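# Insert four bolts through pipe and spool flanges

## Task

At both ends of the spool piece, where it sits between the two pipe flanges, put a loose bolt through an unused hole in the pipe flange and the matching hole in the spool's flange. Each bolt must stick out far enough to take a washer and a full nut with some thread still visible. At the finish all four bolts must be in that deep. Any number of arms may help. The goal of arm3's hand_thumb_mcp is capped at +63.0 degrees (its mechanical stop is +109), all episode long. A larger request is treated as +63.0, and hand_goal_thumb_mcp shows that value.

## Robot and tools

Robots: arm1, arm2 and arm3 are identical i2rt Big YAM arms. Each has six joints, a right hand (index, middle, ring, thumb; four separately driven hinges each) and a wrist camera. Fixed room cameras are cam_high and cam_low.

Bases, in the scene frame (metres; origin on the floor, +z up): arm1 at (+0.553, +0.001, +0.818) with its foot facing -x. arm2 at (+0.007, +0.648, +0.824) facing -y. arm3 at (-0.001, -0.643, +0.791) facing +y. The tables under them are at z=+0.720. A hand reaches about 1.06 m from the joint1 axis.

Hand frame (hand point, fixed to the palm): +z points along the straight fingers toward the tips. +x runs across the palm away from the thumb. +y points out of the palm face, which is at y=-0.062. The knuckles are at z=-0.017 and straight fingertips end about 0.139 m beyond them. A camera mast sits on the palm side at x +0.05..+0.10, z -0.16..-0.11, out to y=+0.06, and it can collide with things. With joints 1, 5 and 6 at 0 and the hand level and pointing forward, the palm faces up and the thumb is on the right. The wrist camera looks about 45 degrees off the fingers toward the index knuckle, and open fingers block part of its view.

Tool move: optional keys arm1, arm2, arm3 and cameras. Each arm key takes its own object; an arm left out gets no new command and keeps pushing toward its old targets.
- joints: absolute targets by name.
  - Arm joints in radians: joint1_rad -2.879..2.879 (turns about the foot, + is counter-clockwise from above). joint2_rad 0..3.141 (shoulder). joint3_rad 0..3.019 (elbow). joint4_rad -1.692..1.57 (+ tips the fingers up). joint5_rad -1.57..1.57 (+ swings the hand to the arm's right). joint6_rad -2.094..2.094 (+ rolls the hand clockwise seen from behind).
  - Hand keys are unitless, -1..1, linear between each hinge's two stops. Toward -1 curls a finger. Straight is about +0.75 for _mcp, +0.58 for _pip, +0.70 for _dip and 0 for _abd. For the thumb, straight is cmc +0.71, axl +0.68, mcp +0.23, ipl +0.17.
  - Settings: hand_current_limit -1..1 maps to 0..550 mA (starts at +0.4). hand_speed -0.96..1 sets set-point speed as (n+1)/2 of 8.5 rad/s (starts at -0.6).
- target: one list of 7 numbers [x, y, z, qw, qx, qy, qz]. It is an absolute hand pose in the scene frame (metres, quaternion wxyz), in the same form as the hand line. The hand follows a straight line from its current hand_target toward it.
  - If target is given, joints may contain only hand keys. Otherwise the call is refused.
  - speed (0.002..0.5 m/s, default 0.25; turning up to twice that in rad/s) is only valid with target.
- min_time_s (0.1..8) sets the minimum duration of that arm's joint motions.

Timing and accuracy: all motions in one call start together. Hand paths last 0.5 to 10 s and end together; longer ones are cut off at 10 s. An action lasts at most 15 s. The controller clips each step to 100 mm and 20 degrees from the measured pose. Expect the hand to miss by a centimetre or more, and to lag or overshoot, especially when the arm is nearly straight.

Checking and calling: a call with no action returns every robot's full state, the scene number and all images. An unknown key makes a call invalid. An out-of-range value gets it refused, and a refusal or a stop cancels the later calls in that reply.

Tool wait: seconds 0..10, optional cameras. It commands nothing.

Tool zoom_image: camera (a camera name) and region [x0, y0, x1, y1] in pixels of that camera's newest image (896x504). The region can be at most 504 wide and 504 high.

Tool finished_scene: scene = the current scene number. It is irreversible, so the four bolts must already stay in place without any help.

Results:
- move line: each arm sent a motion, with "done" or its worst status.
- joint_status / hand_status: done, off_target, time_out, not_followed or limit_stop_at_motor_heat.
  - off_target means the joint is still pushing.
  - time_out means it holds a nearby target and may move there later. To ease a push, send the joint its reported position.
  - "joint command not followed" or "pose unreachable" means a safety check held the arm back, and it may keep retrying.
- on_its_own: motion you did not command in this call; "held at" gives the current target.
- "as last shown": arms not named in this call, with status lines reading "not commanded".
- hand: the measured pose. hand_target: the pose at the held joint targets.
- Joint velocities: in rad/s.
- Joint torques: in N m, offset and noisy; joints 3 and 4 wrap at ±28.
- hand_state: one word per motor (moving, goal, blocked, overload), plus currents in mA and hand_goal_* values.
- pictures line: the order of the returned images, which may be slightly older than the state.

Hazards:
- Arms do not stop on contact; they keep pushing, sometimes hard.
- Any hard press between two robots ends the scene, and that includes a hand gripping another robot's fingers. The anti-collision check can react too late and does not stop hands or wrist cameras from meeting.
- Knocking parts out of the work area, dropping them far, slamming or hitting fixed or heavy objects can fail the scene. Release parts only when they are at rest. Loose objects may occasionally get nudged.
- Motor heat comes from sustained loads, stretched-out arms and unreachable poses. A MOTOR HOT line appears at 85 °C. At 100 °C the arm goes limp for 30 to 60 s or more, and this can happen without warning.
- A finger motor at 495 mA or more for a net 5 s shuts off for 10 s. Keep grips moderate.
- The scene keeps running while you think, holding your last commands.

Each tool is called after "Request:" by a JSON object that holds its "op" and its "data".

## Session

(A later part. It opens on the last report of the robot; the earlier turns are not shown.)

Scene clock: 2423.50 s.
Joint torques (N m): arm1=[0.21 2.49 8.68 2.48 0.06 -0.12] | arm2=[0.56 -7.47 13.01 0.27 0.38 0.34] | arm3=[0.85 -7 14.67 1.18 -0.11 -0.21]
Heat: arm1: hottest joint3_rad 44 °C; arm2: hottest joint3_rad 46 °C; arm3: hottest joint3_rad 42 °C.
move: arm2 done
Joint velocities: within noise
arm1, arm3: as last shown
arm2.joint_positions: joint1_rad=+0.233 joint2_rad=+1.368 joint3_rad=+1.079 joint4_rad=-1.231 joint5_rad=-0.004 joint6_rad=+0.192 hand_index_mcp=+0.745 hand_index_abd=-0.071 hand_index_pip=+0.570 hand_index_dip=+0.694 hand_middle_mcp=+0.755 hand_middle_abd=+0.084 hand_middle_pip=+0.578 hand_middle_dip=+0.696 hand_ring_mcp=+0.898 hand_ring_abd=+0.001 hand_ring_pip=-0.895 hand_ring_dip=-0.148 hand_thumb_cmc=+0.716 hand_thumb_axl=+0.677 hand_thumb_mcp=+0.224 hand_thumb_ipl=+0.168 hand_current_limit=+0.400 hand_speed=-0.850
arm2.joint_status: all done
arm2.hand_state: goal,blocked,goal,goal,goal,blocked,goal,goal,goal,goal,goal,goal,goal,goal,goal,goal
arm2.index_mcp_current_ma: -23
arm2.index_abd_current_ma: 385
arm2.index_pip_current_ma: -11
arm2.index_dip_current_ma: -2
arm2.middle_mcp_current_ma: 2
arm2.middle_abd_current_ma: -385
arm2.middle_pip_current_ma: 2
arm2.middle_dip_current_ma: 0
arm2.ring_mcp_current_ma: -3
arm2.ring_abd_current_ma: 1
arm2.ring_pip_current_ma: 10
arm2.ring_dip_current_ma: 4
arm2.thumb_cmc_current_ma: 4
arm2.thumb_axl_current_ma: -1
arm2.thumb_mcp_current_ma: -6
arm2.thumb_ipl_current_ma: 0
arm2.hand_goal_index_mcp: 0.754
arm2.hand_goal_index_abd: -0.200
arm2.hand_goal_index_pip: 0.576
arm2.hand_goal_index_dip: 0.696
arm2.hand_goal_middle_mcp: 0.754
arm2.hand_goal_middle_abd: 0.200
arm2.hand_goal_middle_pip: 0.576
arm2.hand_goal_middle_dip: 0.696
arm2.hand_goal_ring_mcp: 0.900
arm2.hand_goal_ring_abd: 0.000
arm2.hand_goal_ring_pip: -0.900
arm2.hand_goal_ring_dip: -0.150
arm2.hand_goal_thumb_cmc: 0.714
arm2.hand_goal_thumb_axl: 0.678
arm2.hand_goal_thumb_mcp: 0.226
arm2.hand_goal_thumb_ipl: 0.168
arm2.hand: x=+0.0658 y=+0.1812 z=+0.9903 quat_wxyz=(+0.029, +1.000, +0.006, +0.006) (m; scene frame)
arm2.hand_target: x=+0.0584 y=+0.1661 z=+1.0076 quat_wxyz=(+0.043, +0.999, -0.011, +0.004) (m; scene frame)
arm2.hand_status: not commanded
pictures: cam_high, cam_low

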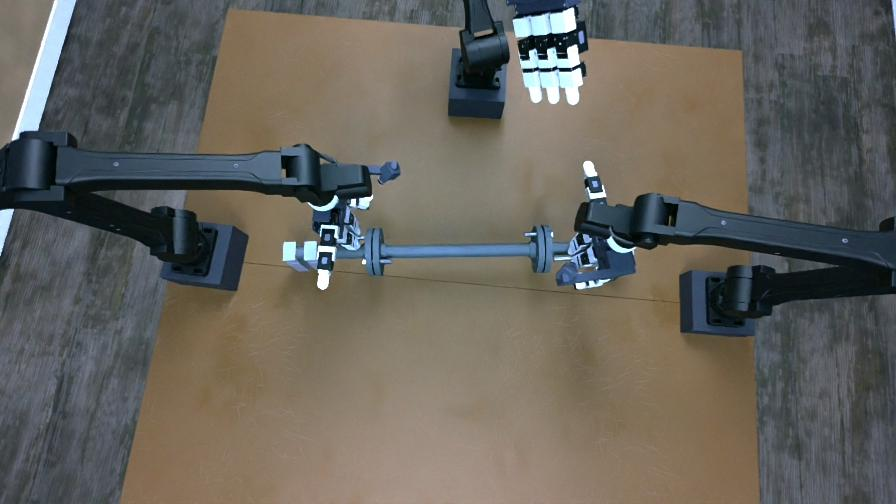

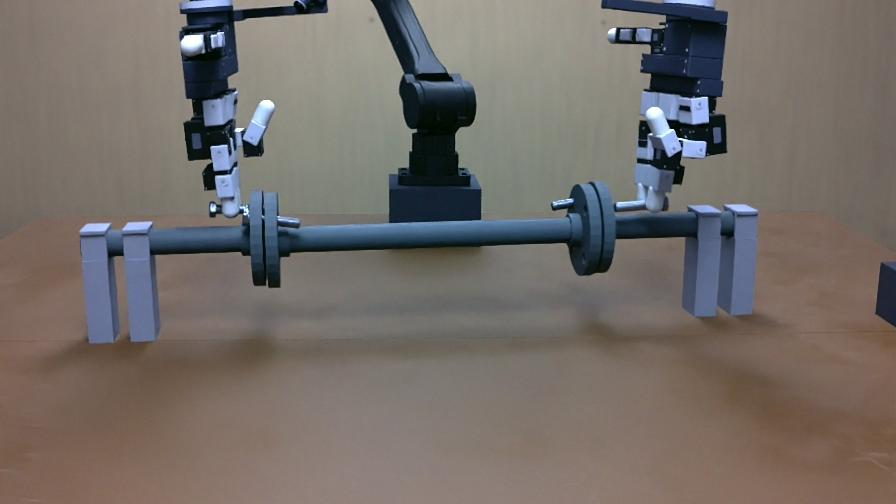

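Request:
{"op": "move", "data": {"arm2": {"joints":{"joint1_rad":0.248,"joint3_rad":1.1335,"joint4_rad":-1.247},"min_time_s":3}, "cameras": ["cam_high","cam_low"]}}

Request:
{"op": "zoom_image", "data": {"camera": "cam_high", "region": [345, 225, 385, 255]}}

Request:
{"op": "zoom_image", "data": {"camera": "cam_low", "region": [205, 180, 285, 240]}}

Scene clock: 2441.73 s.
Joint torques (N m): arm1=[0.15 2.49 8.69 2.48 0.06 -0.12] | arm2=[2.2 -7.47 12.97 0.4 0.14 0.32] | arm3=[0.79 -7 14.67 1.17 -0.11 -0.2]
Heat: arm1: hottest joint3_rad 44 °C; arm2: hottest joint3_rad 46 °C; arm3: hottest joint3_rad 42 °C.
move: arm2 done
Joint velocities: within noise
arm1, arm3: as last shown
arm2.joint_positions: joint1_rad=+0.242 joint2_rad=+1.368 joint3_rad=+1.083 joint4_rad=-1.238 joint5_rad=+0.001 joint6_rad=+0.194 hand_index_mcp=+0.748 hand_index_abd=-0.072 hand_index_pip=+0.571 hand_index_dip=+0.694 hand_middle_mcp=+0.755 hand_middle_abd=+0.084 hand_middle_pip=+0.578 hand_middle_dip=+0.696 hand_ring_mcp=+0.898 hand_ring_abd=+0.001 hand_ring_pip=-0.895 hand_ring_dip=-0.148 hand_thumb_cmc=+0.716 hand_thumb_axl=+0.677 hand_thumb_mcp=+0.224 hand_thumb_ipl=+0.168 hand_current_limit=+0.400 hand_speed=-0.850
arm2.joint_status: all done
arm2.hand_state: goal,blocked,goal,goal,goal,blocked,goal,goal,goal,goal,goal,goal,goal,goal,goal,goal
arm2.index_mcp_current_ma: -12
arm2.index_abd_current_ma: 385
arm2.index_pip_current_ma: -9
arm2.index_dip_current_ma: -2
arm2.middle_mcp_current_ma: 2
arm2.middle_abd_current_ma: -385
arm2.middle_pip_current_ma: 2
arm2.middle_dip_current_ma: 0
arm2.ring_mcp_current_ma: -3
arm2.ring_abd_current_ma: 1
arm2.ring_pip_current_ma: 10
arm2.ring_dip_current_ma: 4
arm2.thumb_cmc_current_ma: 4
arm2.thumb_axl_current_ma: -1
arm2.thumb_mcp_current_ma: -6
arm2.thumb_ipl_current_ma: 0
arm2.hand_goal_index_mcp: 0.754
arm2.hand_goal_index_abd: -0.200
arm2.hand_goal_index_pip: 0.576
arm2.hand_goal_index_dip: 0.696
arm2.hand_goal_middle_mcp: 0.754
arm2.hand_goal_middle_abd: 0.200
arm2.hand_goal_middle_pip: 0.576
arm2.hand_goal_middle_dip: 0.696
arm2.hand_goal_ring_mcp: 0.900
arm2.hand_goal_ring_abd: 0.000
arm2.hand_goal_ring_pip: -0.900
arm2.hand_goal_ring_dip: -0.150
arm2.hand_goal_thumb_cmc: 0.714
arm2.hand_goal_thumb_axl: 0.678
arm2.hand_goal_thumb_mcp: 0.226
arm2.hand_goal_thumb_ipl: 0.168
arm2.hand: x=+0.0689 y=+0.1819 z=+0.9916 quat_wxyz=(+0.028, +1.000, +0.010, +0.003) (m; scene frame)
arm2.hand_target: x=+0.0730 y=+0.1677 z=+1.0088 quat_wxyz=(+0.042, +0.999, +0.004, +0.005) (m; scene frame)
arm2.hand_status: not commanded
pictures: cam_high, cam_low

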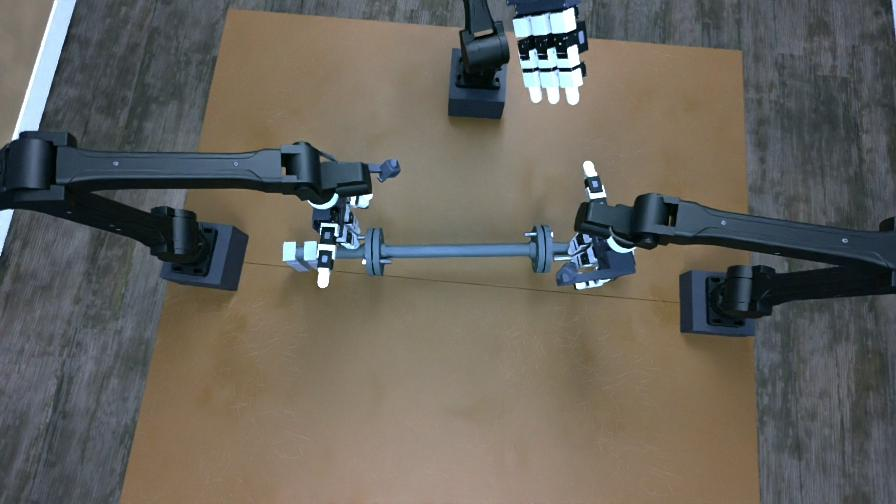

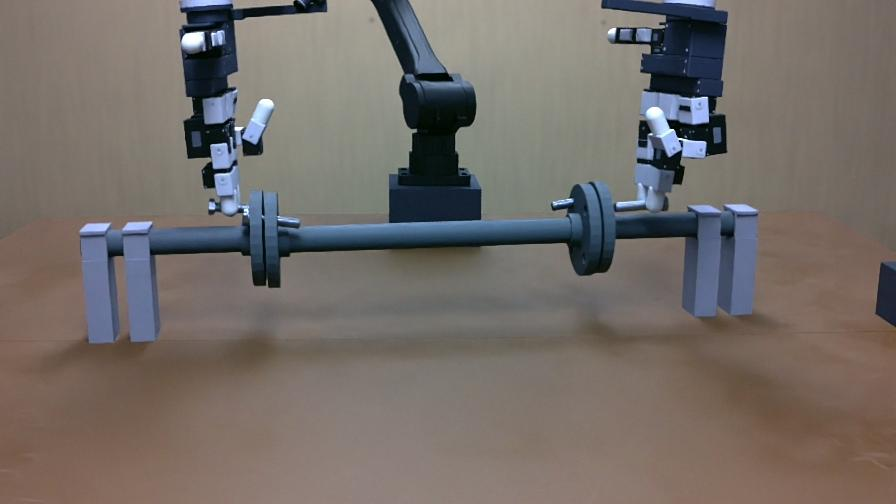

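Scaled by 12.600.

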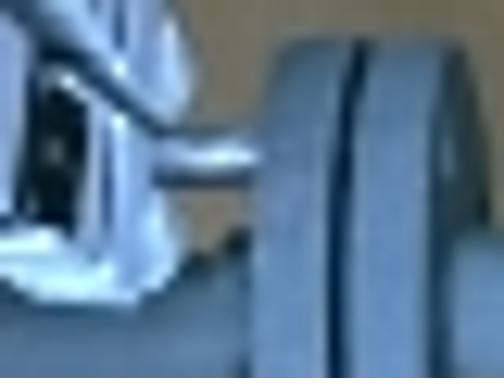

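Scaled by 6.300.

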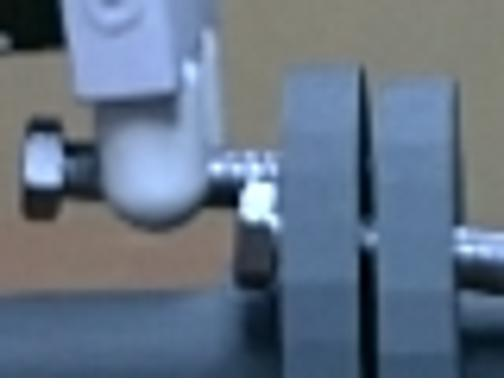

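Request:
{"op": "move", "data": {"arm2": {"joints":{"joint2_rad":1.3895,"joint3_rad":1.1415},"min_time_s":2}, "cameras": ["cam_high","cam_low"]}}

Request:
{"op": "zoom_image", "data": {"camera": "cam_high", "region": [345, 225, 385, 255]}}

Request:
{"op": "zoom_image", "data": {"camera": "cam_low", "region": [205, 180, 285, 240]}}

Scene clock: 2452.77 s.
Joint torques (N m): arm1=[0.21 2.43 8.66 2.48 0.06 -0.12] | arm2=[2.14 -7.41 13.08 0.4 0.14 0.31] | arm3=[0.85 -6.95 14.65 1.16 -0.11 -0.2]
Heat: arm1: hottest joint3_rad 44 °C; arm2: hottest joint3_rad 47 °C; arm3: hottest joint3_rad 42 °C.
move: arm2 done
Joint velocities: within noise
arm1, arm3: as last shown
arm2.joint_positions: joint1_rad=+0.242 joint2_rad=+1.376 joint3_rad=+1.090 joint4_rad=-1.238 joint5_rad=+0.001 joint6_rad=+0.195 hand_index_mcp=+0.750 hand_index_abd=-0.072 hand_index_pip=+0.572 hand_index_dip=+0.694 hand_middle_mcp=+0.757 hand_middle_abd=+0.084 hand_middle_pip=+0.578 hand_middle_dip=+0.696 hand_ring_mcp=+0.898 hand_ring_abd=+0.001 hand_ring_pip=-0.895 hand_ring_dip=-0.148 hand_thumb_cmc=+0.716 hand_thumb_axl=+0.677 hand_thumb_mcp=+0.224 hand_thumb_ipl=+0.168 hand_current_limit=+0.400 hand_speed=-0.850
arm2.joint_status: all done
arm2.hand_state: goal,blocked,goal,goal,goal,blocked,goal,goal,goal,goal,goal,goal,goal,goal,goal,goal
arm2.index_mcp_current_ma: -8
arm2.index_abd_current_ma: 385
arm2.index_pip_current_ma: -7
arm2.index_dip_current_ma: -2
arm2.middle_mcp_current_ma: 5
arm2.middle_abd_current_ma: -385
arm2.middle_pip_current_ma: 2
arm2.middle_dip_current_ma: 0
arm2.ring_mcp_current_ma: -3
arm2.ring_abd_current_ma: 1
arm2.ring_pip_current_ma: 10
arm2.ring_dip_current_ma: 4
arm2.thumb_cmc_current_ma: 4
arm2.thumb_axl_current_ma: -1
arm2.thumb_mcp_current_ma: -6
arm2.thumb_ipl_current_ma: 0
arm2.hand_goal_index_mcp: 0.754
arm2.hand_goal_index_abd: -0.200
arm2.hand_goal_index_pip: 0.576
arm2.hand_goal_index_dip: 0.696
arm2.hand_goal_middle_mcp: 0.754
arm2.hand_goal_middle_abd: 0.200
arm2.hand_goal_middle_pip: 0.576
arm2.hand_goal_middle_dip: 0.696
arm2.hand_goal_ring_mcp: 0.900
arm2.hand_goal_ring_abd: 0.000
arm2.hand_goal_ring_pip: -0.900
arm2.hand_goal_ring_dip: -0.150
arm2.hand_goal_thumb_cmc: 0.714
arm2.hand_goal_thumb_axl: 0.678
arm2.hand_goal_thumb_mcp: 0.226
arm2.hand_goal_thumb_ipl: 0.168
arm2.hand: x=+0.0694 y=+0.1792 z=+0.9915 quat_wxyz=(+0.027, +1.000, +0.010, +0.003) (m; scene frame)
arm2.hand_target: x=+0.0736 y=+0.1643 z=+1.0082 quat_wxyz=(+0.042, +0.999, +0.004, +0.004) (m; scene frame)
arm2.hand_status: not commanded
pictures: cam_high, cam_low

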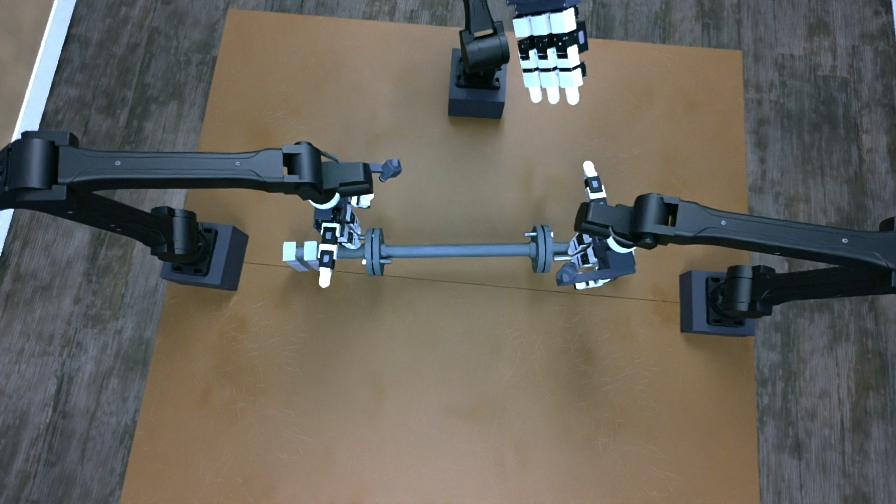

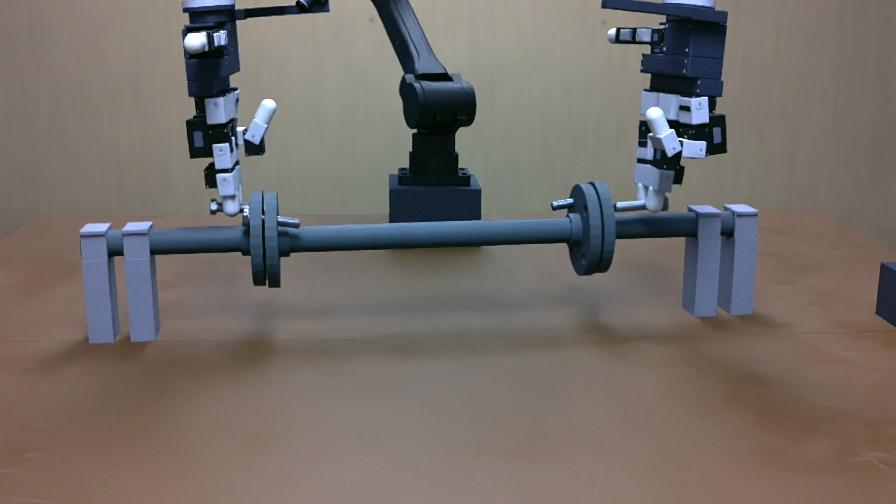

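Scaled by 12.600.

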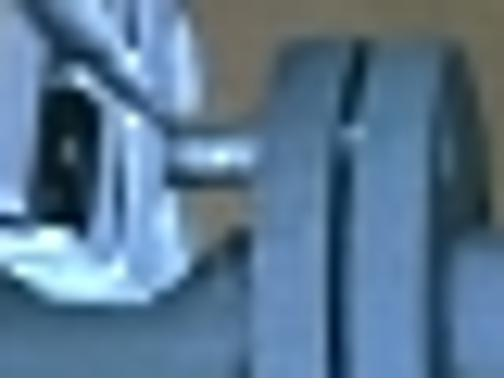

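Scaled by 6.300.

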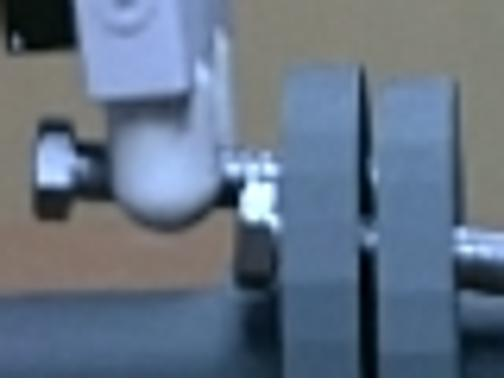

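Request:
{"op": "move", "data": {"arm2": {"joints":{"joint3_rad":1.1500,"joint4_rad":-1.2555},"min_time_s":2}, "cameras": ["cam_high","cam_low"]}}

Request:
{"op": "zoom_image", "data": {"camera": "cam_high", "region": [345, 225, 385, 255]}}

Request:
{"op": "zoom_image", "data": {"camera": "cam_low", "region": [205, 180, 285, 240]}}

Scene clock: 2508.03 s.
Joint torques (N m): arm1=[0.21 2.43 8.68 2.48 0.06 -0.12] | arm2=[2.08 -7.65 13.11 0.4 0.14 0.32] | arm3=[0.91 -6.95 14.67 1.18 -0.11 -0.2]
Heat: arm1: hottest joint3_rad 44 °C; arm2: hottest joint3_rad 45 °C; arm3: hottest joint3_rad 43 °C.
move: arm2 done
Joint velocities: within noise
arm1, arm3: as last shown
arm2.joint_positions: joint1_rad=+0.243 joint2_rad=+1.378 joint3_rad=+1.098 joint4_rad=-1.247 joint5_rad=+0.001 joint6_rad=+0.195 hand_index_mcp=+0.750 hand_index_abd=-0.076 hand_index_pip=+0.572 hand_index_dip=+0.694 hand_middle_mcp=+0.757 hand_middle_abd=+0.084 hand_middle_pip=+0.578 hand_middle_dip=+0.696 hand_ring_mcp=+0.898 hand_ring_abd=+0.001 hand_ring_pip=-0.895 hand_ring_dip=-0.148 hand_thumb_cmc=+0.716 hand_thumb_axl=+0.677 hand_thumb_mcp=+0.224 hand_thumb_ipl=+0.168 hand_current_limit=+0.400 hand_speed=-0.850
arm2.joint_status: all done
arm2.hand_state: goal,blocked,goal,goal,goal,blocked,goal,goal,goal,goal,goal,goal,goal,goal,goal,goal
arm2.index_mcp_current_ma: -8
arm2.index_abd_current_ma: 385
arm2.index_pip_current_ma: -7
arm2.index_dip_current_ma: -2
arm2.middle_mcp_current_ma: 6
arm2.middle_abd_current_ma: -385
arm2.middle_pip_current_ma: 2
arm2.middle_dip_current_ma: 0
arm2.ring_mcp_current_ma: -3
arm2.ring_abd_current_ma: 1
arm2.ring_pip_current_ma: 10
arm2.ring_dip_current_ma: 4
arm2.thumb_cmc_current_ma: 4
arm2.thumb_axl_current_ma: -1
arm2.thumb_mcp_current_ma: -6
arm2.thumb_ipl_current_ma: 0
arm2.hand_goal_index_mcp: 0.754
arm2.hand_goal_index_abd: -0.200
arm2.hand_goal_index_pip: 0.576
arm2.hand_goal_index_dip: 0.696
arm2.hand_goal_middle_mcp: 0.754
arm2.hand_goal_middle_abd: 0.200
arm2.hand_goal_middle_pip: 0.576
arm2.hand_goal_middle_dip: 0.696
arm2.hand_goal_ring_mcp: 0.900
arm2.hand_goal_ring_abd: 0.000
arm2.hand_goal_ring_pip: -0.900
arm2.hand_goal_ring_dip: -0.150
arm2.hand_goal_thumb_cmc: 0.714
arm2.hand_goal_thumb_axl: 0.678
arm2.hand_goal_thumb_mcp: 0.226
arm2.hand_goal_thumb_ipl: 0.168
arm2.hand: x=+0.0699 y=+0.1786 z=+0.9932 quat_wxyz=(+0.026, +1.000, +0.010, +0.003) (m; scene frame)
arm2.hand_target: x=+0.0737 y=+0.1637 z=+1.0112 quat_wxyz=(+0.042, +0.999, +0.004, +0.004) (m; scene frame)
arm2.hand_status: not commanded
pictures: cam_high, cam_low

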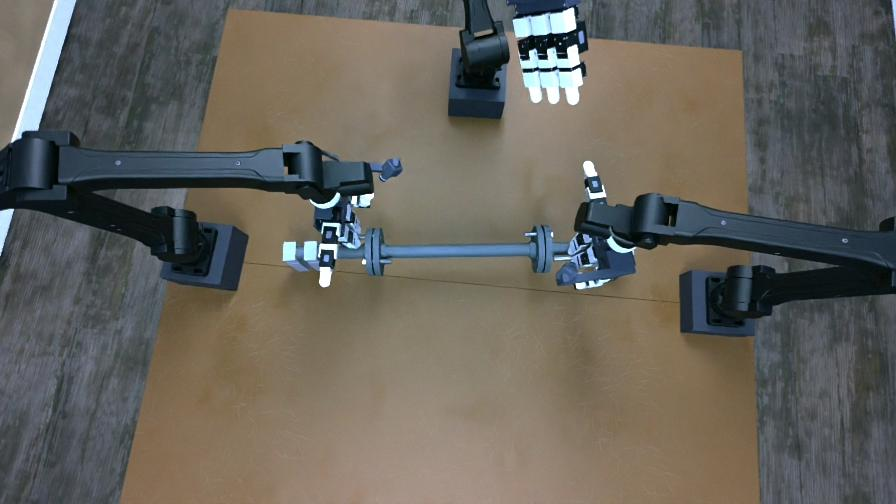

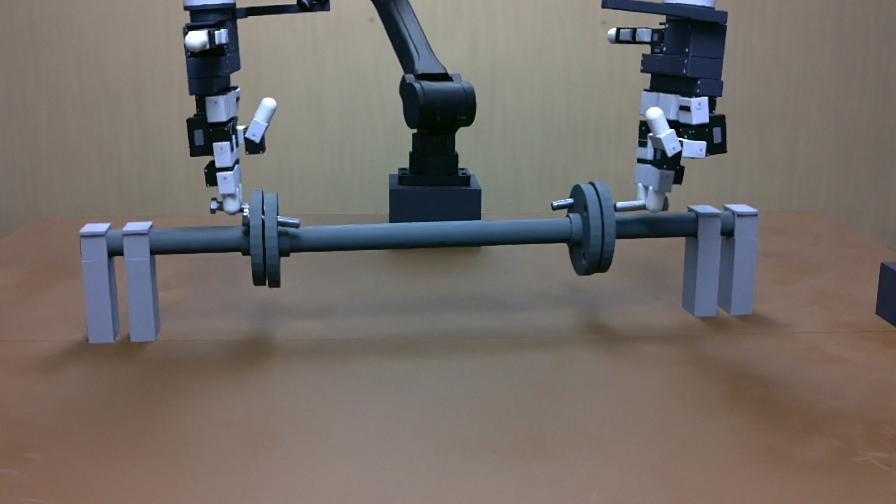

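Scaled by 12.600.

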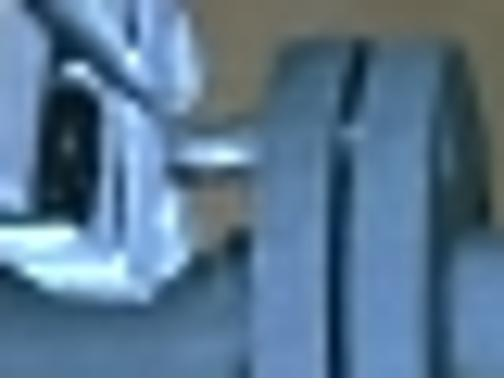

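Scaled by 6.300.

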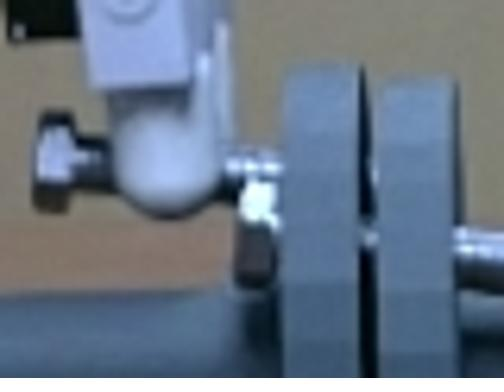

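Request:
{"op": "move", "data": {"arm2": {"joints":{"joint3_rad":1.1570,"joint4_rad":-1.2625},"min_time_s":2}, "cameras": ["cam_high","cam_low","arm2_cam_wrist"]}}

Request:
{"op": "zoom_image", "data": {"camera": "cam_high", "region": [345, 225, 385, 255]}}

Request:
{"op": "zoom_image", "data": {"camera": "cam_low", "region": [205, 180, 285, 240]}}

Scene clock: 2519.03 s.
Joint torques (N m): arm1=[0.15 2.49 8.68 2.48 0.06 -0.12] | arm2=[2.08 -7.65 12.92 0.4 0.07 0.31] | arm3=[0.85 -7 14.68 1.16 -0.1 -0.2]
Heat: arm1: hottest joint3_rad 44 °C; arm2: hottest joint3_rad 45 °C; arm3: hottest joint3_rad 43 °C.
move: arm2 done
Joint velocities: within noise
arm1, arm3: as last shown
arm2.joint_positions: joint1_rad=+0.243 joint2_rad=+1.378 joint3_rad=+1.108 joint4_rad=-1.254 joint5_rad=+0.003 joint6_rad=+0.195 hand_index_mcp=+0.750 hand_index_abd=-0.097 hand_index_pip=+0.572 hand_index_dip=+0.694 hand_middle_mcp=+0.758 hand_middle_abd=+0.103 hand_middle_pip=+0.578 hand_middle_dip=+0.696 hand_ring_mcp=+0.898 hand_ring_abd=+0.001 hand_ring_pip=-0.895 hand_ring_dip=-0.148 hand_thumb_cmc=+0.716 hand_thumb_axl=+0.677 hand_thumb_mcp=+0.223 hand_thumb_ipl=+0.168 hand_current_limit=+0.400 hand_speed=-0.850
arm2.joint_status: all done
arm2.hand_state: goal,blocked,goal,goal,goal,blocked,goal,goal,goal,goal,goal,goal,goal,goal,goal,goal
arm2.index_mcp_current_ma: -8
arm2.index_abd_current_ma: 336
arm2.index_pip_current_ma: -7
arm2.index_dip_current_ma: -2
arm2.middle_mcp_current_ma: 8
arm2.middle_abd_current_ma: -314
arm2.middle_pip_current_ma: 3
arm2.middle_dip_current_ma: 0
arm2.ring_mcp_current_ma: -3
arm2.ring_abd_current_ma: 1
arm2.ring_pip_current_ma: 10
arm2.ring_dip_current_ma: 4
arm2.thumb_cmc_current_ma: 4
arm2.thumb_axl_current_ma: -1
arm2.thumb_mcp_current_ma: -6
arm2.thumb_ipl_current_ma: 0
arm2.hand_goal_index_mcp: 0.754
arm2.hand_goal_index_abd: -0.200
arm2.hand_goal_index_pip: 0.576
arm2.hand_goal_index_dip: 0.696
arm2.hand_goal_middle_mcp: 0.754
arm2.hand_goal_middle_abd: 0.200
arm2.hand_goal_middle_pip: 0.576
arm2.hand_goal_middle_dip: 0.696
arm2.hand_goal_ring_mcp: 0.900
arm2.hand_goal_ring_abd: 0.000
arm2.hand_goal_ring_pip: -0.900
arm2.hand_goal_ring_dip: -0.150
arm2.hand_goal_thumb_cmc: 0.714
arm2.hand_goal_thumb_axl: 0.678
arm2.hand_goal_thumb_mcp: 0.226
arm2.hand_goal_thumb_ipl: 0.168
arm2.on_its_own: hand_index_abd moved -0.022 toward your old target -0.200
arm2.hand: x=+0.0702 y=+0.1769 z=+0.9972 quat_wxyz=(+0.027, +1.000, +0.010, +0.002) (m; scene frame)
arm2.hand_target: x=+0.0740 y=+0.1631 z=+1.0139 quat_wxyz=(+0.041, +0.999, +0.004, +0.004) (m; scene frame)
arm2.hand_status: not commanded
pictures: arm2_cam_wrist, cam_high, cam_low

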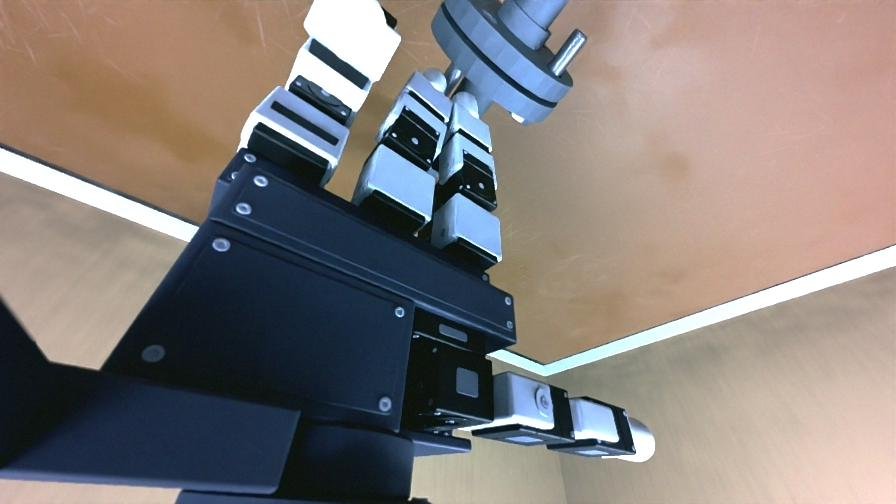

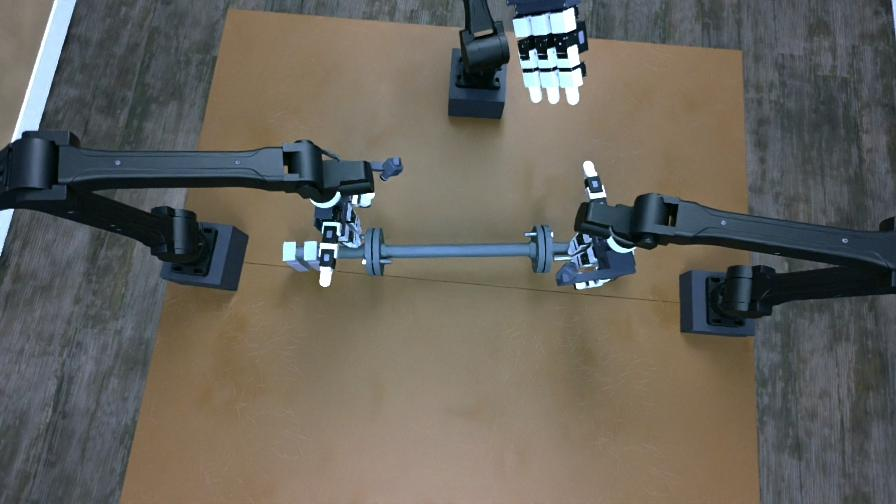

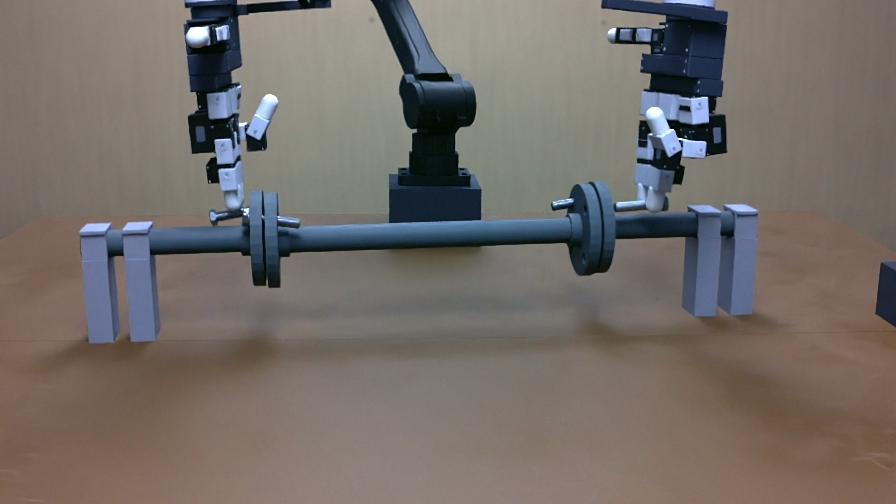

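Scaled by 12.600.

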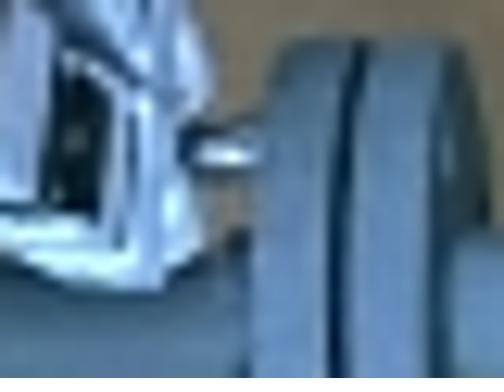

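Scaled by 6.300.

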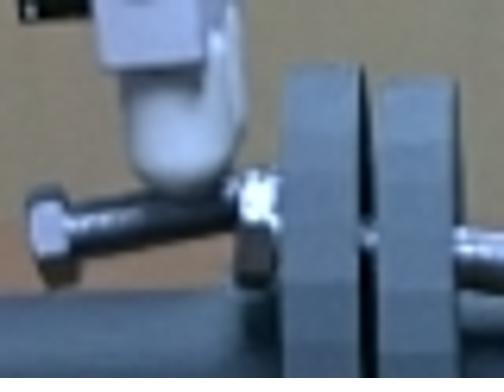

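Request:
{"op": "zoom_image", "data": {"camera": "arm2_cam_wrist", "region": [390, 0, 590, 130]}}

Request:
{"op": "zoom_image", "data": {"camera": "arm2_cam_wrist", "region": [430, 50, 490, 95]}}

Scaled by 2.520.

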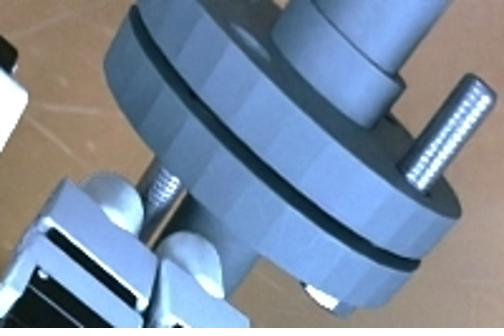

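Scaled by 8.400.

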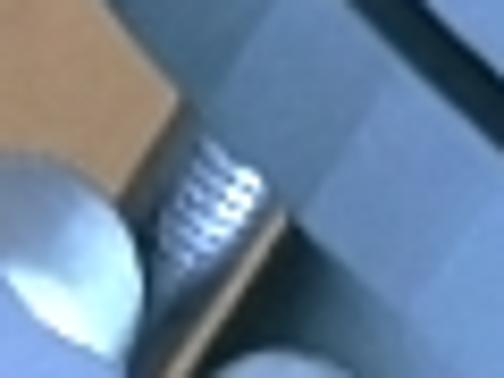

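Request:
{"op": "move", "data": {"arm2": {"joints":{"hand_index_abd":0.0,"hand_middle_abd":0.0}}, "cameras": ["cam_high","cam_low","arm2_cam_wrist"]}}

Request:
{"op": "zoom_image", "data": {"camera": "arm2_cam_wrist", "region": [390, 0, 590, 130]}}

Request:
{"op": "zoom_image", "data": {"camera": "cam_low", "region": [205, 180, 285, 240]}}

Scene clock: 2572.13 s.
Joint torques (N m): arm1=[0.15 2.43 8.68 2.47 0.06 -0.12] | arm2=[2.08 -7.65 12.92 0.4 0.07 0.31] | arm3=[0.85 -6.95 14.65 1.16 -0.1 -0.2]
Heat: arm1: hottest joint3_rad 44 °C; arm2: hottest joint3_rad 44 °C; arm3: hottest joint3_rad 43 °C.
move: arm2 done
Joint velocities: within noise
arm1, arm3: as last shown
arm2.joint_positions: joint1_rad=+0.243 joint2_rad=+1.378 joint3_rad=+1.108 joint4_rad=-1.254 joint5_rad=+0.003 joint6_rad=+0.195 hand_index_mcp=+0.750 hand_index_abd=-0.004 hand_index_pip=+0.573 hand_index_dip=+0.694 hand_middle_mcp=+0.756 hand_middle_abd=+0.003 hand_middle_pip=+0.578 hand_middle_dip=+0.696 hand_ring_mcp=+0.898 hand_ring_abd=+0.001 hand_ring_pip=-0.895 hand_ring_dip=-0.148 hand_thumb_cmc=+0.716 hand_thumb_axl=+0.677 hand_thumb_mcp=+0.223 hand_thumb_ipl=+0.168 hand_current_limit=+0.400 hand_speed=-0.850
arm2.joint_status: all done
arm2.hand_state: goal,goal,goal,goal,goal,goal,goal,goal,goal,goal,goal,goal,goal,goal,goal,goal
arm2.index_mcp_current_ma: -7
arm2.index_abd_current_ma: -5
arm2.index_pip_current_ma: -6
arm2.index_dip_current_ma: -2
arm2.middle_mcp_current_ma: 3
arm2.middle_abd_current_ma: 5
arm2.middle_pip_current_ma: 3
arm2.middle_dip_current_ma: 0
arm2.ring_mcp_current_ma: -3
arm2.ring_abd_current_ma: 1
arm2.ring_pip_current_ma: 10
arm2.ring_dip_current_ma: 4
arm2.thumb_cmc_current_ma: 4
arm2.thumb_axl_current_ma: -1
arm2.thumb_mcp_current_ma: -6
arm2.thumb_ipl_current_ma: 0
arm2.hand_goal_index_mcp: 0.754
arm2.hand_goal_index_abd: 0.000
arm2.hand_goal_index_pip: 0.576
arm2.hand_goal_index_dip: 0.696
arm2.hand_goal_middle_mcp: 0.754
arm2.hand_goal_middle_abd: 0.000
arm2.hand_goal_middle_pip: 0.576
arm2.hand_goal_middle_dip: 0.696
arm2.hand_goal_ring_mcp: 0.900
arm2.hand_goal_ring_abd: 0.000
arm2.hand_goal_ring_pip: -0.900
arm2.hand_goal_ring_dip: -0.150
arm2.hand_goal_thumb_cmc: 0.714
arm2.hand_goal_thumb_axl: 0.678
arm2.hand_goal_thumb_mcp: 0.226
arm2.hand_goal_thumb_ipl: 0.168
arm2.hand: x=+0.0702 y=+0.1769 z=+0.9972 quat_wxyz=(+0.027, +1.000, +0.010, +0.002) (m; scene frame)
arm2.hand_target: x=+0.0740 y=+0.1631 z=+1.0139 quat_wxyz=(+0.041, +0.999, +0.004, +0.004) (m; scene frame)
arm2.hand_status: not commanded
pictures: arm2_cam_wrist, cam_high, cam_low

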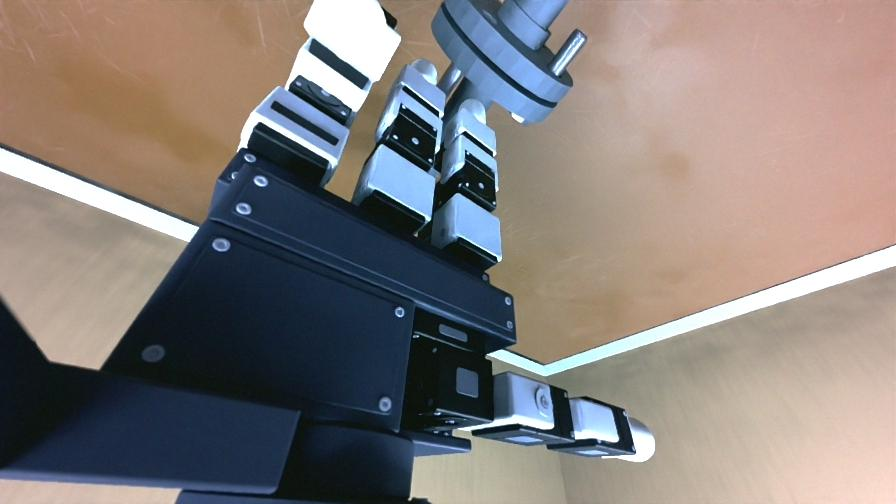

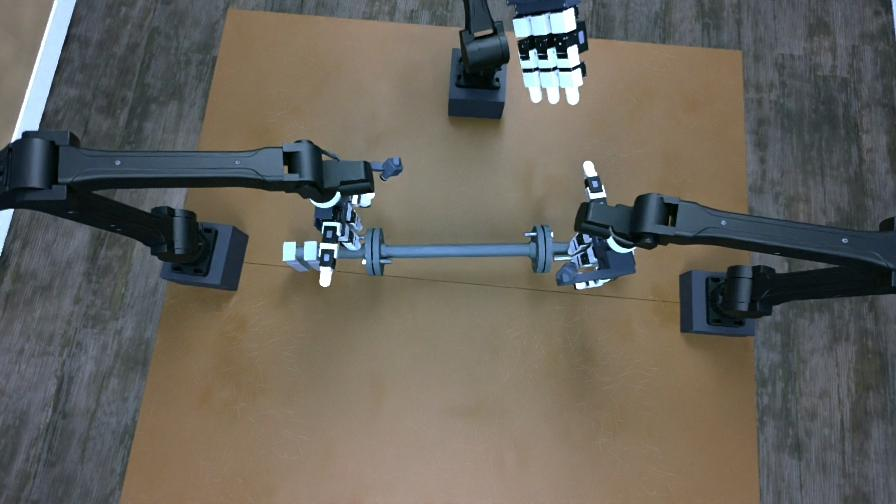

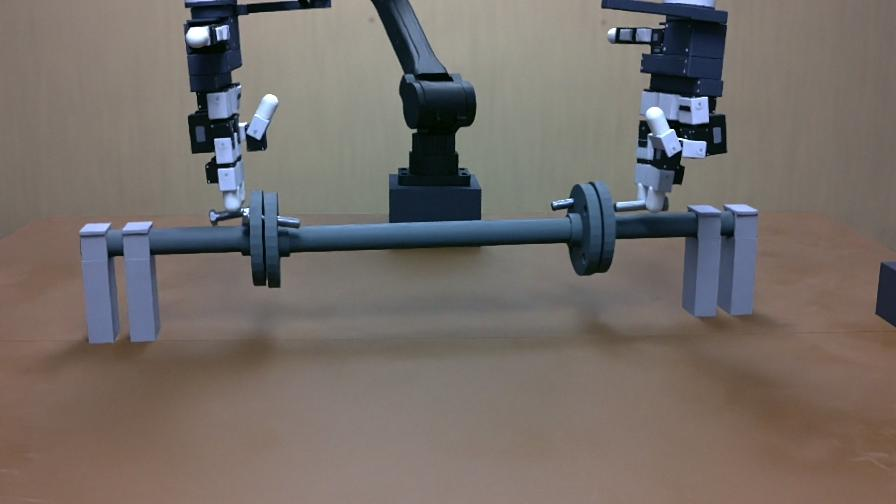

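Scaled by 2.520.

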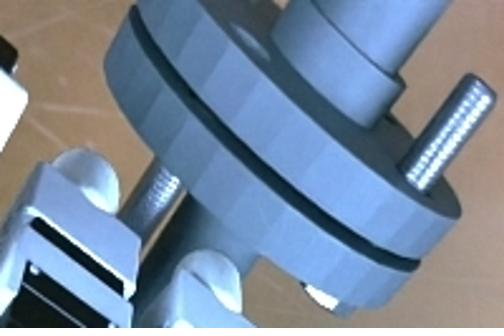

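Scaled by 6.300.

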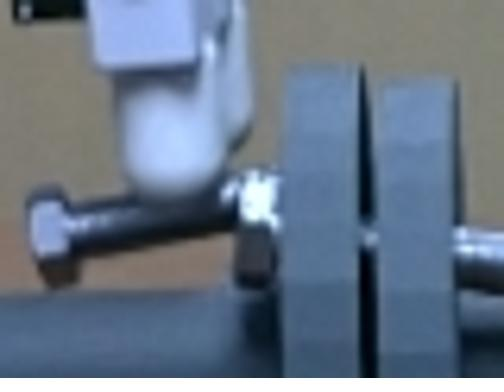

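Request:
{"op": "move", "data": {"arm2": {"joints":{"joint2_rad":1.4145},"min_time_s":3}, "cameras": ["cam_high","cam_low","arm2_cam_wrist"]}}

Request:
{"op": "zoom_image", "data": {"camera": "arm2_cam_wrist", "region": [390, 0, 590, 130]}}

Request:
{"op": "zoom_image", "data": {"camera": "cam_low", "region": [205, 180, 285, 240]}}

Scene clock: 2583.03 s.
Joint torques (N m): arm1=[0.21 2.49 8.68 2.48 0.06 -0.12] | arm2=[2.08 -7.53 12.82 0.35 0.06 0.31] | arm3=[0.79 -7 14.65 1.18 -0.1 -0.2]
Heat: arm1: hottest joint3_rad 44 °C; arm2: hottest joint3_rad 44 °C; arm3: hottest joint3_rad 43 °C.
move: arm2 done
Joint velocities: within noise
arm1.joint_positions: joint1_rad=+0.351 joint2_rad=+0.611 joint3_rad=+1.333 joint4_rad=-1.370 joint5_rad=-0.067 joint6_rad=+1.161 hand_index_mcp=+0.753 hand_index_abd=+0.000 hand_index_pip=+0.577 hand_index_dip=+0.696 hand_middle_mcp=+0.753 hand_middle_abd=+0.000 hand_middle_pip=+0.577 hand_middle_dip=+0.696 hand_ring_mcp=+0.753 hand_ring_abd=+0.000 hand_ring_pip=+0.577 hand_ring_dip=+0.696 hand_thumb_cmc=+0.714 hand_thumb_axl=+0.677 hand_thumb_mcp=+0.225 hand_thumb_ipl=+0.168 hand_current_limit=+0.400 hand_speed=-0.600
arm1.joint_status: not commanded
arm1.hand_state: goal,goal,goal,goal,goal,goal,goal,goal,goal,goal,goal,goal,goal,goal,goal,goal
arm1.index_mcp_current_ma: 0
arm1.index_abd_current_ma: 0
arm1.index_pip_current_ma: 0
arm1.index_dip_current_ma: 0
arm1.middle_mcp_current_ma: 0
arm1.middle_abd_current_ma: 0
arm1.middle_pip_current_ma: 0
arm1.middle_dip_current_ma: 0
arm1.ring_mcp_current_ma: 0
arm1.ring_abd_current_ma: 0
arm1.ring_pip_current_ma: 0
arm1.ring_dip_current_ma: 0
arm1.thumb_cmc_current_ma: 0
arm1.thumb_axl_current_ma: 0
arm1.thumb_mcp_current_ma: 0
arm1.thumb_ipl_current_ma: 0
arm1.hand_goal_index_mcp: 0.754
arm1.hand_goal_index_abd: 0.000
arm1.hand_goal_index_pip: 0.576
arm1.hand_goal_index_dip: 0.696
arm1.hand_goal_middle_mcp: 0.754
arm1.hand_goal_middle_abd: 0.000
arm1.hand_goal_middle_pip: 0.576
arm1.hand_goal_middle_dip: 0.696
arm1.hand_goal_ring_mcp: 0.754
arm1.hand_goal_ring_abd: 0.000
arm1.hand_goal_ring_pip: 0.576
arm1.hand_goal_ring_dip: 0.696
arm1.hand_goal_thumb_cmc: 0.714
arm1.hand_goal_thumb_axl: 0.678
arm1.hand_goal_thumb_mcp: 0.226
arm1.hand_goal_thumb_ipl: 0.168
arm1.hand: x=+0.2935 y=-0.0272 z=+1.3305 quat_wxyz=(+0.441, +0.361, -0.821, +0.019) (m; scene frame)
arm1.hand_target: x=+0.2953 y=-0.0266 z=+1.3425 quat_wxyz=(+0.453, +0.360, -0.816, +0.019) (m; scene frame)
arm1.hand_status: not commanded
arm2.joint_positions: joint1_rad=+0.243 joint2_rad=+1.398 joint3_rad=+1.108 joint4_rad=-1.254 joint5_rad=+0.003 joint6_rad=+0.195 hand_index_mcp=+0.750 hand_index_abd=-0.004 hand_index_pip=+0.573 hand_index_dip=+0.694 hand_middle_mcp=+0.756 hand_middle_abd=+0.003 hand_middle_pip=+0.578 hand_middle_dip=+0.696 hand_ring_mcp=+0.898 hand_ring_abd=+0.001 hand_ring_pip=-0.895 hand_ring_dip=-0.148 hand_thumb_cmc=+0.716 hand_thumb_axl=+0.677 hand_thumb_mcp=+0.223 hand_thumb_ipl=+0.168 hand_current_limit=+0.400 hand_speed=-0.850
arm2.joint_status: all done
arm2.hand_state: goal,goal,goal,goal,goal,goal,goal,goal,goal,goal,goal,goal,goal,goal,goal,goal
arm2.index_mcp_current_ma: -7
arm2.index_abd_current_ma: -5
arm2.index_pip_current_ma: -6
arm2.index_dip_current_ma: -2
arm2.middle_mcp_current_ma: 3
arm2.middle_abd_current_ma: 5
arm2.middle_pip_current_ma: 3
arm2.middle_dip_current_ma: 0
arm2.ring_mcp_current_ma: -3
arm2.ring_abd_current_ma: 1
arm2.ring_pip_current_ma: 10
arm2.ring_dip_current_ma: 4
arm2.thumb_cmc_current_ma: 4
arm2.thumb_axl_current_ma: -1
arm2.thumb_mcp_current_ma: -6
arm2.thumb_ipl_current_ma: 0
arm2.hand_goal_index_mcp: 0.754
arm2.hand_goal_index_abd: 0.000
arm2.hand_goal_index_pip: 0.576
arm2.hand_goal_index_dip: 0.696
arm2.hand_goal_middle_mcp: 0.754
arm2.hand_goal_middle_abd: 0.000
arm2.hand_goal_middle_pip: 0.576
arm2.hand_goal_middle_dip: 0.696
arm2.hand_goal_ring_mcp: 0.900
arm2.hand_goal_ring_abd: 0.000
arm2.hand_goal_ring_pip: -0.900
arm2.hand_goal_ring_dip: -0.150
arm2.hand_goal_thumb_cmc: 0.714
arm2.hand_goal_thumb_axl: 0.678
arm2.hand_goal_thumb_mcp: 0.226
arm2.hand_goal_thumb_ipl: 0.168
arm2.hand: x=+0.0703 y=+0.1762 z=+0.9882 quat_wxyz=(+0.018, +1.000, +0.010, +0.000) (m; scene frame)
arm2.hand_target: x=+0.0742 y=+0.1618 z=+1.0021 quat_wxyz=(+0.029, +1.000, +0.004, +0.002) (m; scene frame)
arm2.hand_status: not commanded
arm3.joint_positions: joint1_rad=-0.160 joint2_rad=+1.252 joint3_rad=+1.079 joint4_rad=-1.299 joint5_rad=-0.047 joint6_rad=-0.417 hand_index_mcp=+0.761 hand_index_abd=-0.066 hand_index_pip=+0.579 hand_index_dip=+0.696 hand_middle_mcp=+0.743 hand_middle_abd=+0.093 hand_middle_pip=+0.571 hand_middle_dip=+0.695 hand_ring_mcp=+0.902 hand_ring_abd=+0.004 hand_ring_pip=-0.892 hand_ring_dip=-0.147 hand_thumb_cmc=+0.715 hand_thumb_axl=+0.677 hand_thumb_mcp=+0.223 hand_thumb_ipl=+0.168 hand_current_limit=+0.400 hand_speed=-0.850
arm3.joint_status: not commanded
arm3.hand_state: goal,blocked,goal,goal,goal,blocked,goal,goal,goal,goal,goal,goal,goal,goal,goal,goal
arm3.index_mcp_current_ma: 1
arm3.index_abd_current_ma: 230
arm3.index_pip_current_ma: 0
arm3.index_dip_current_ma: 0
arm3.middle_mcp_current_ma: -4
arm3.middle_abd_current_ma: -152
arm3.middle_pip_current_ma: -1
arm3.middle_dip_current_ma: 0
arm3.ring_mcp_current_ma: 0
arm3.ring_abd_current_ma: 0
arm3.ring_pip_current_ma: 2
arm3.ring_dip_current_ma: 0
arm3.thumb_cmc_current_ma: 0
arm3.thumb_axl_current_ma: 0
arm3.thumb_mcp_current_ma: 0
arm3.thumb_ipl_current_ma: 0
arm3.hand_goal_index_mcp: 0.754
arm3.hand_goal_index_abd: -0.200
arm3.hand_goal_index_pip: 0.576
arm3.hand_goal_index_dip: 0.696
arm3.hand_goal_middle_mcp: 0.754
arm3.hand_goal_middle_abd: 0.200
arm3.hand_goal_middle_pip: 0.576
arm3.hand_goal_middle_dip: 0.696
arm3.hand_goal_ring_mcp: 0.900
arm3.hand_goal_ring_abd: 0.000
arm3.hand_goal_ring_pip: -0.900
arm3.hand_goal_ring_dip: -0.150
arm3.hand_goal_thumb_cmc: 0.714
arm3.hand_goal_thumb_axl: 0.678
arm3.hand_goal_thumb_mcp: 0.226
arm3.hand_goal_thumb_ipl: 0.168
arm3.hand: x=+0.0464 y=-0.1904 z=+1.0010 quat_wxyz=(-0.009, -0.134, +0.989, +0.055) (m; scene frame)
arm3.hand_target: x=+0.0430 y=-0.1674 z=+1.0281 quat_wxyz=(-0.001, -0.147, +0.985, +0.087) (m; scene frame)
arm3.hand_status: not commanded
pictures: arm2_cam_wrist, cam_high, cam_low

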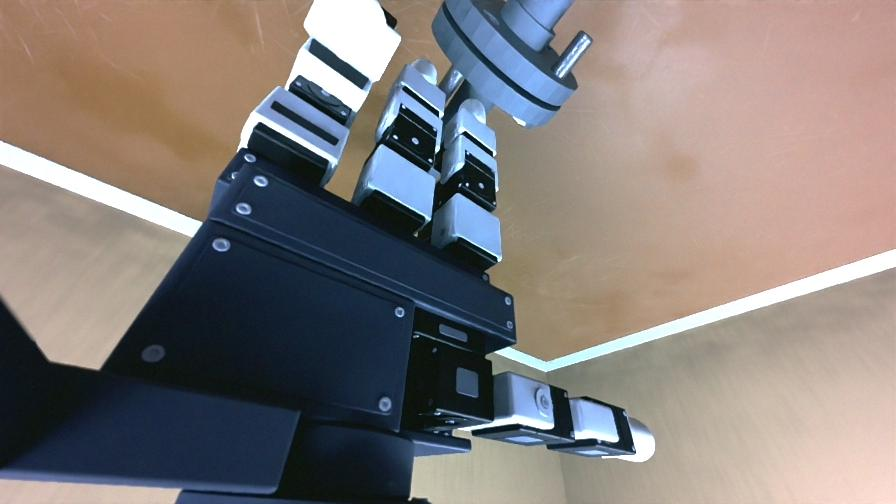

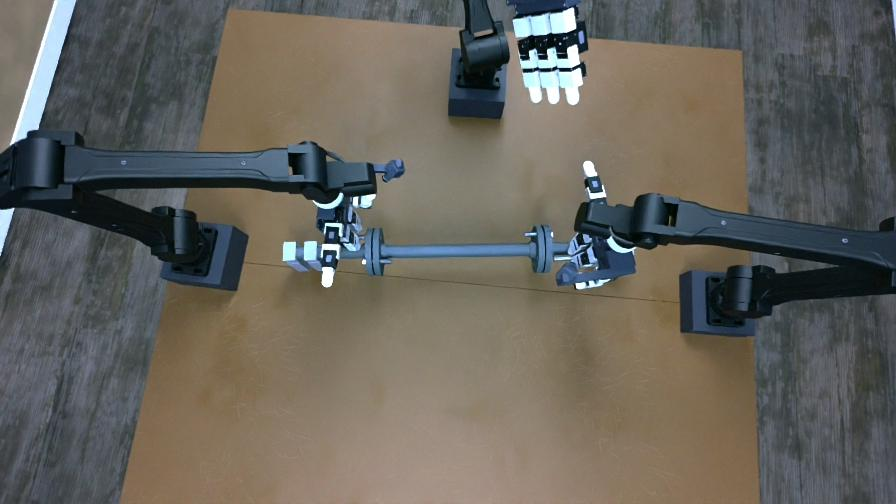

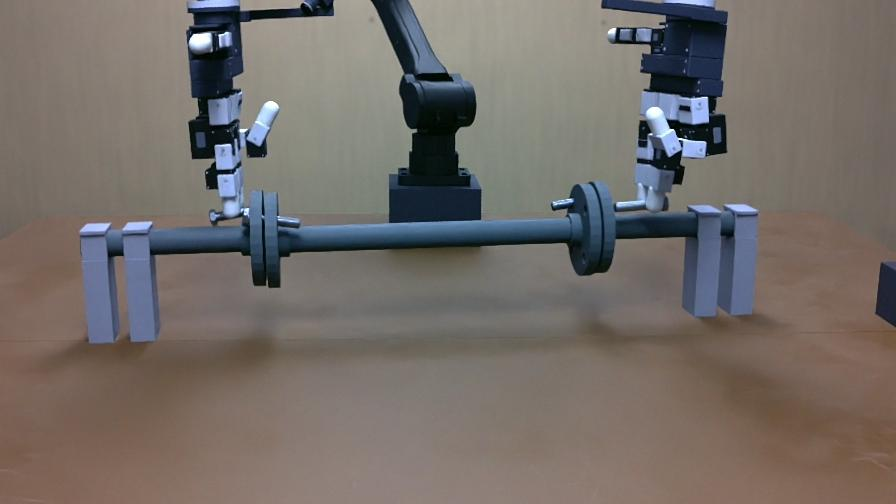

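Scaled by 2.520.

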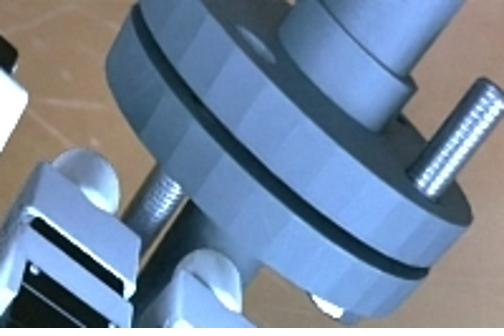

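Scaled by 6.300.

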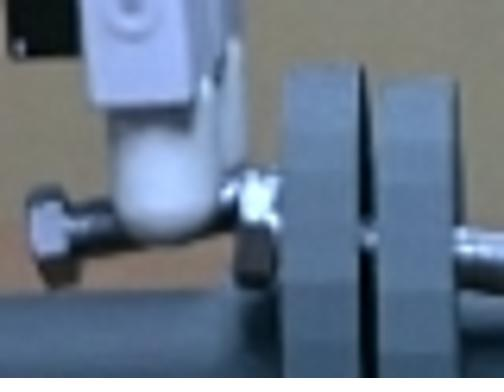

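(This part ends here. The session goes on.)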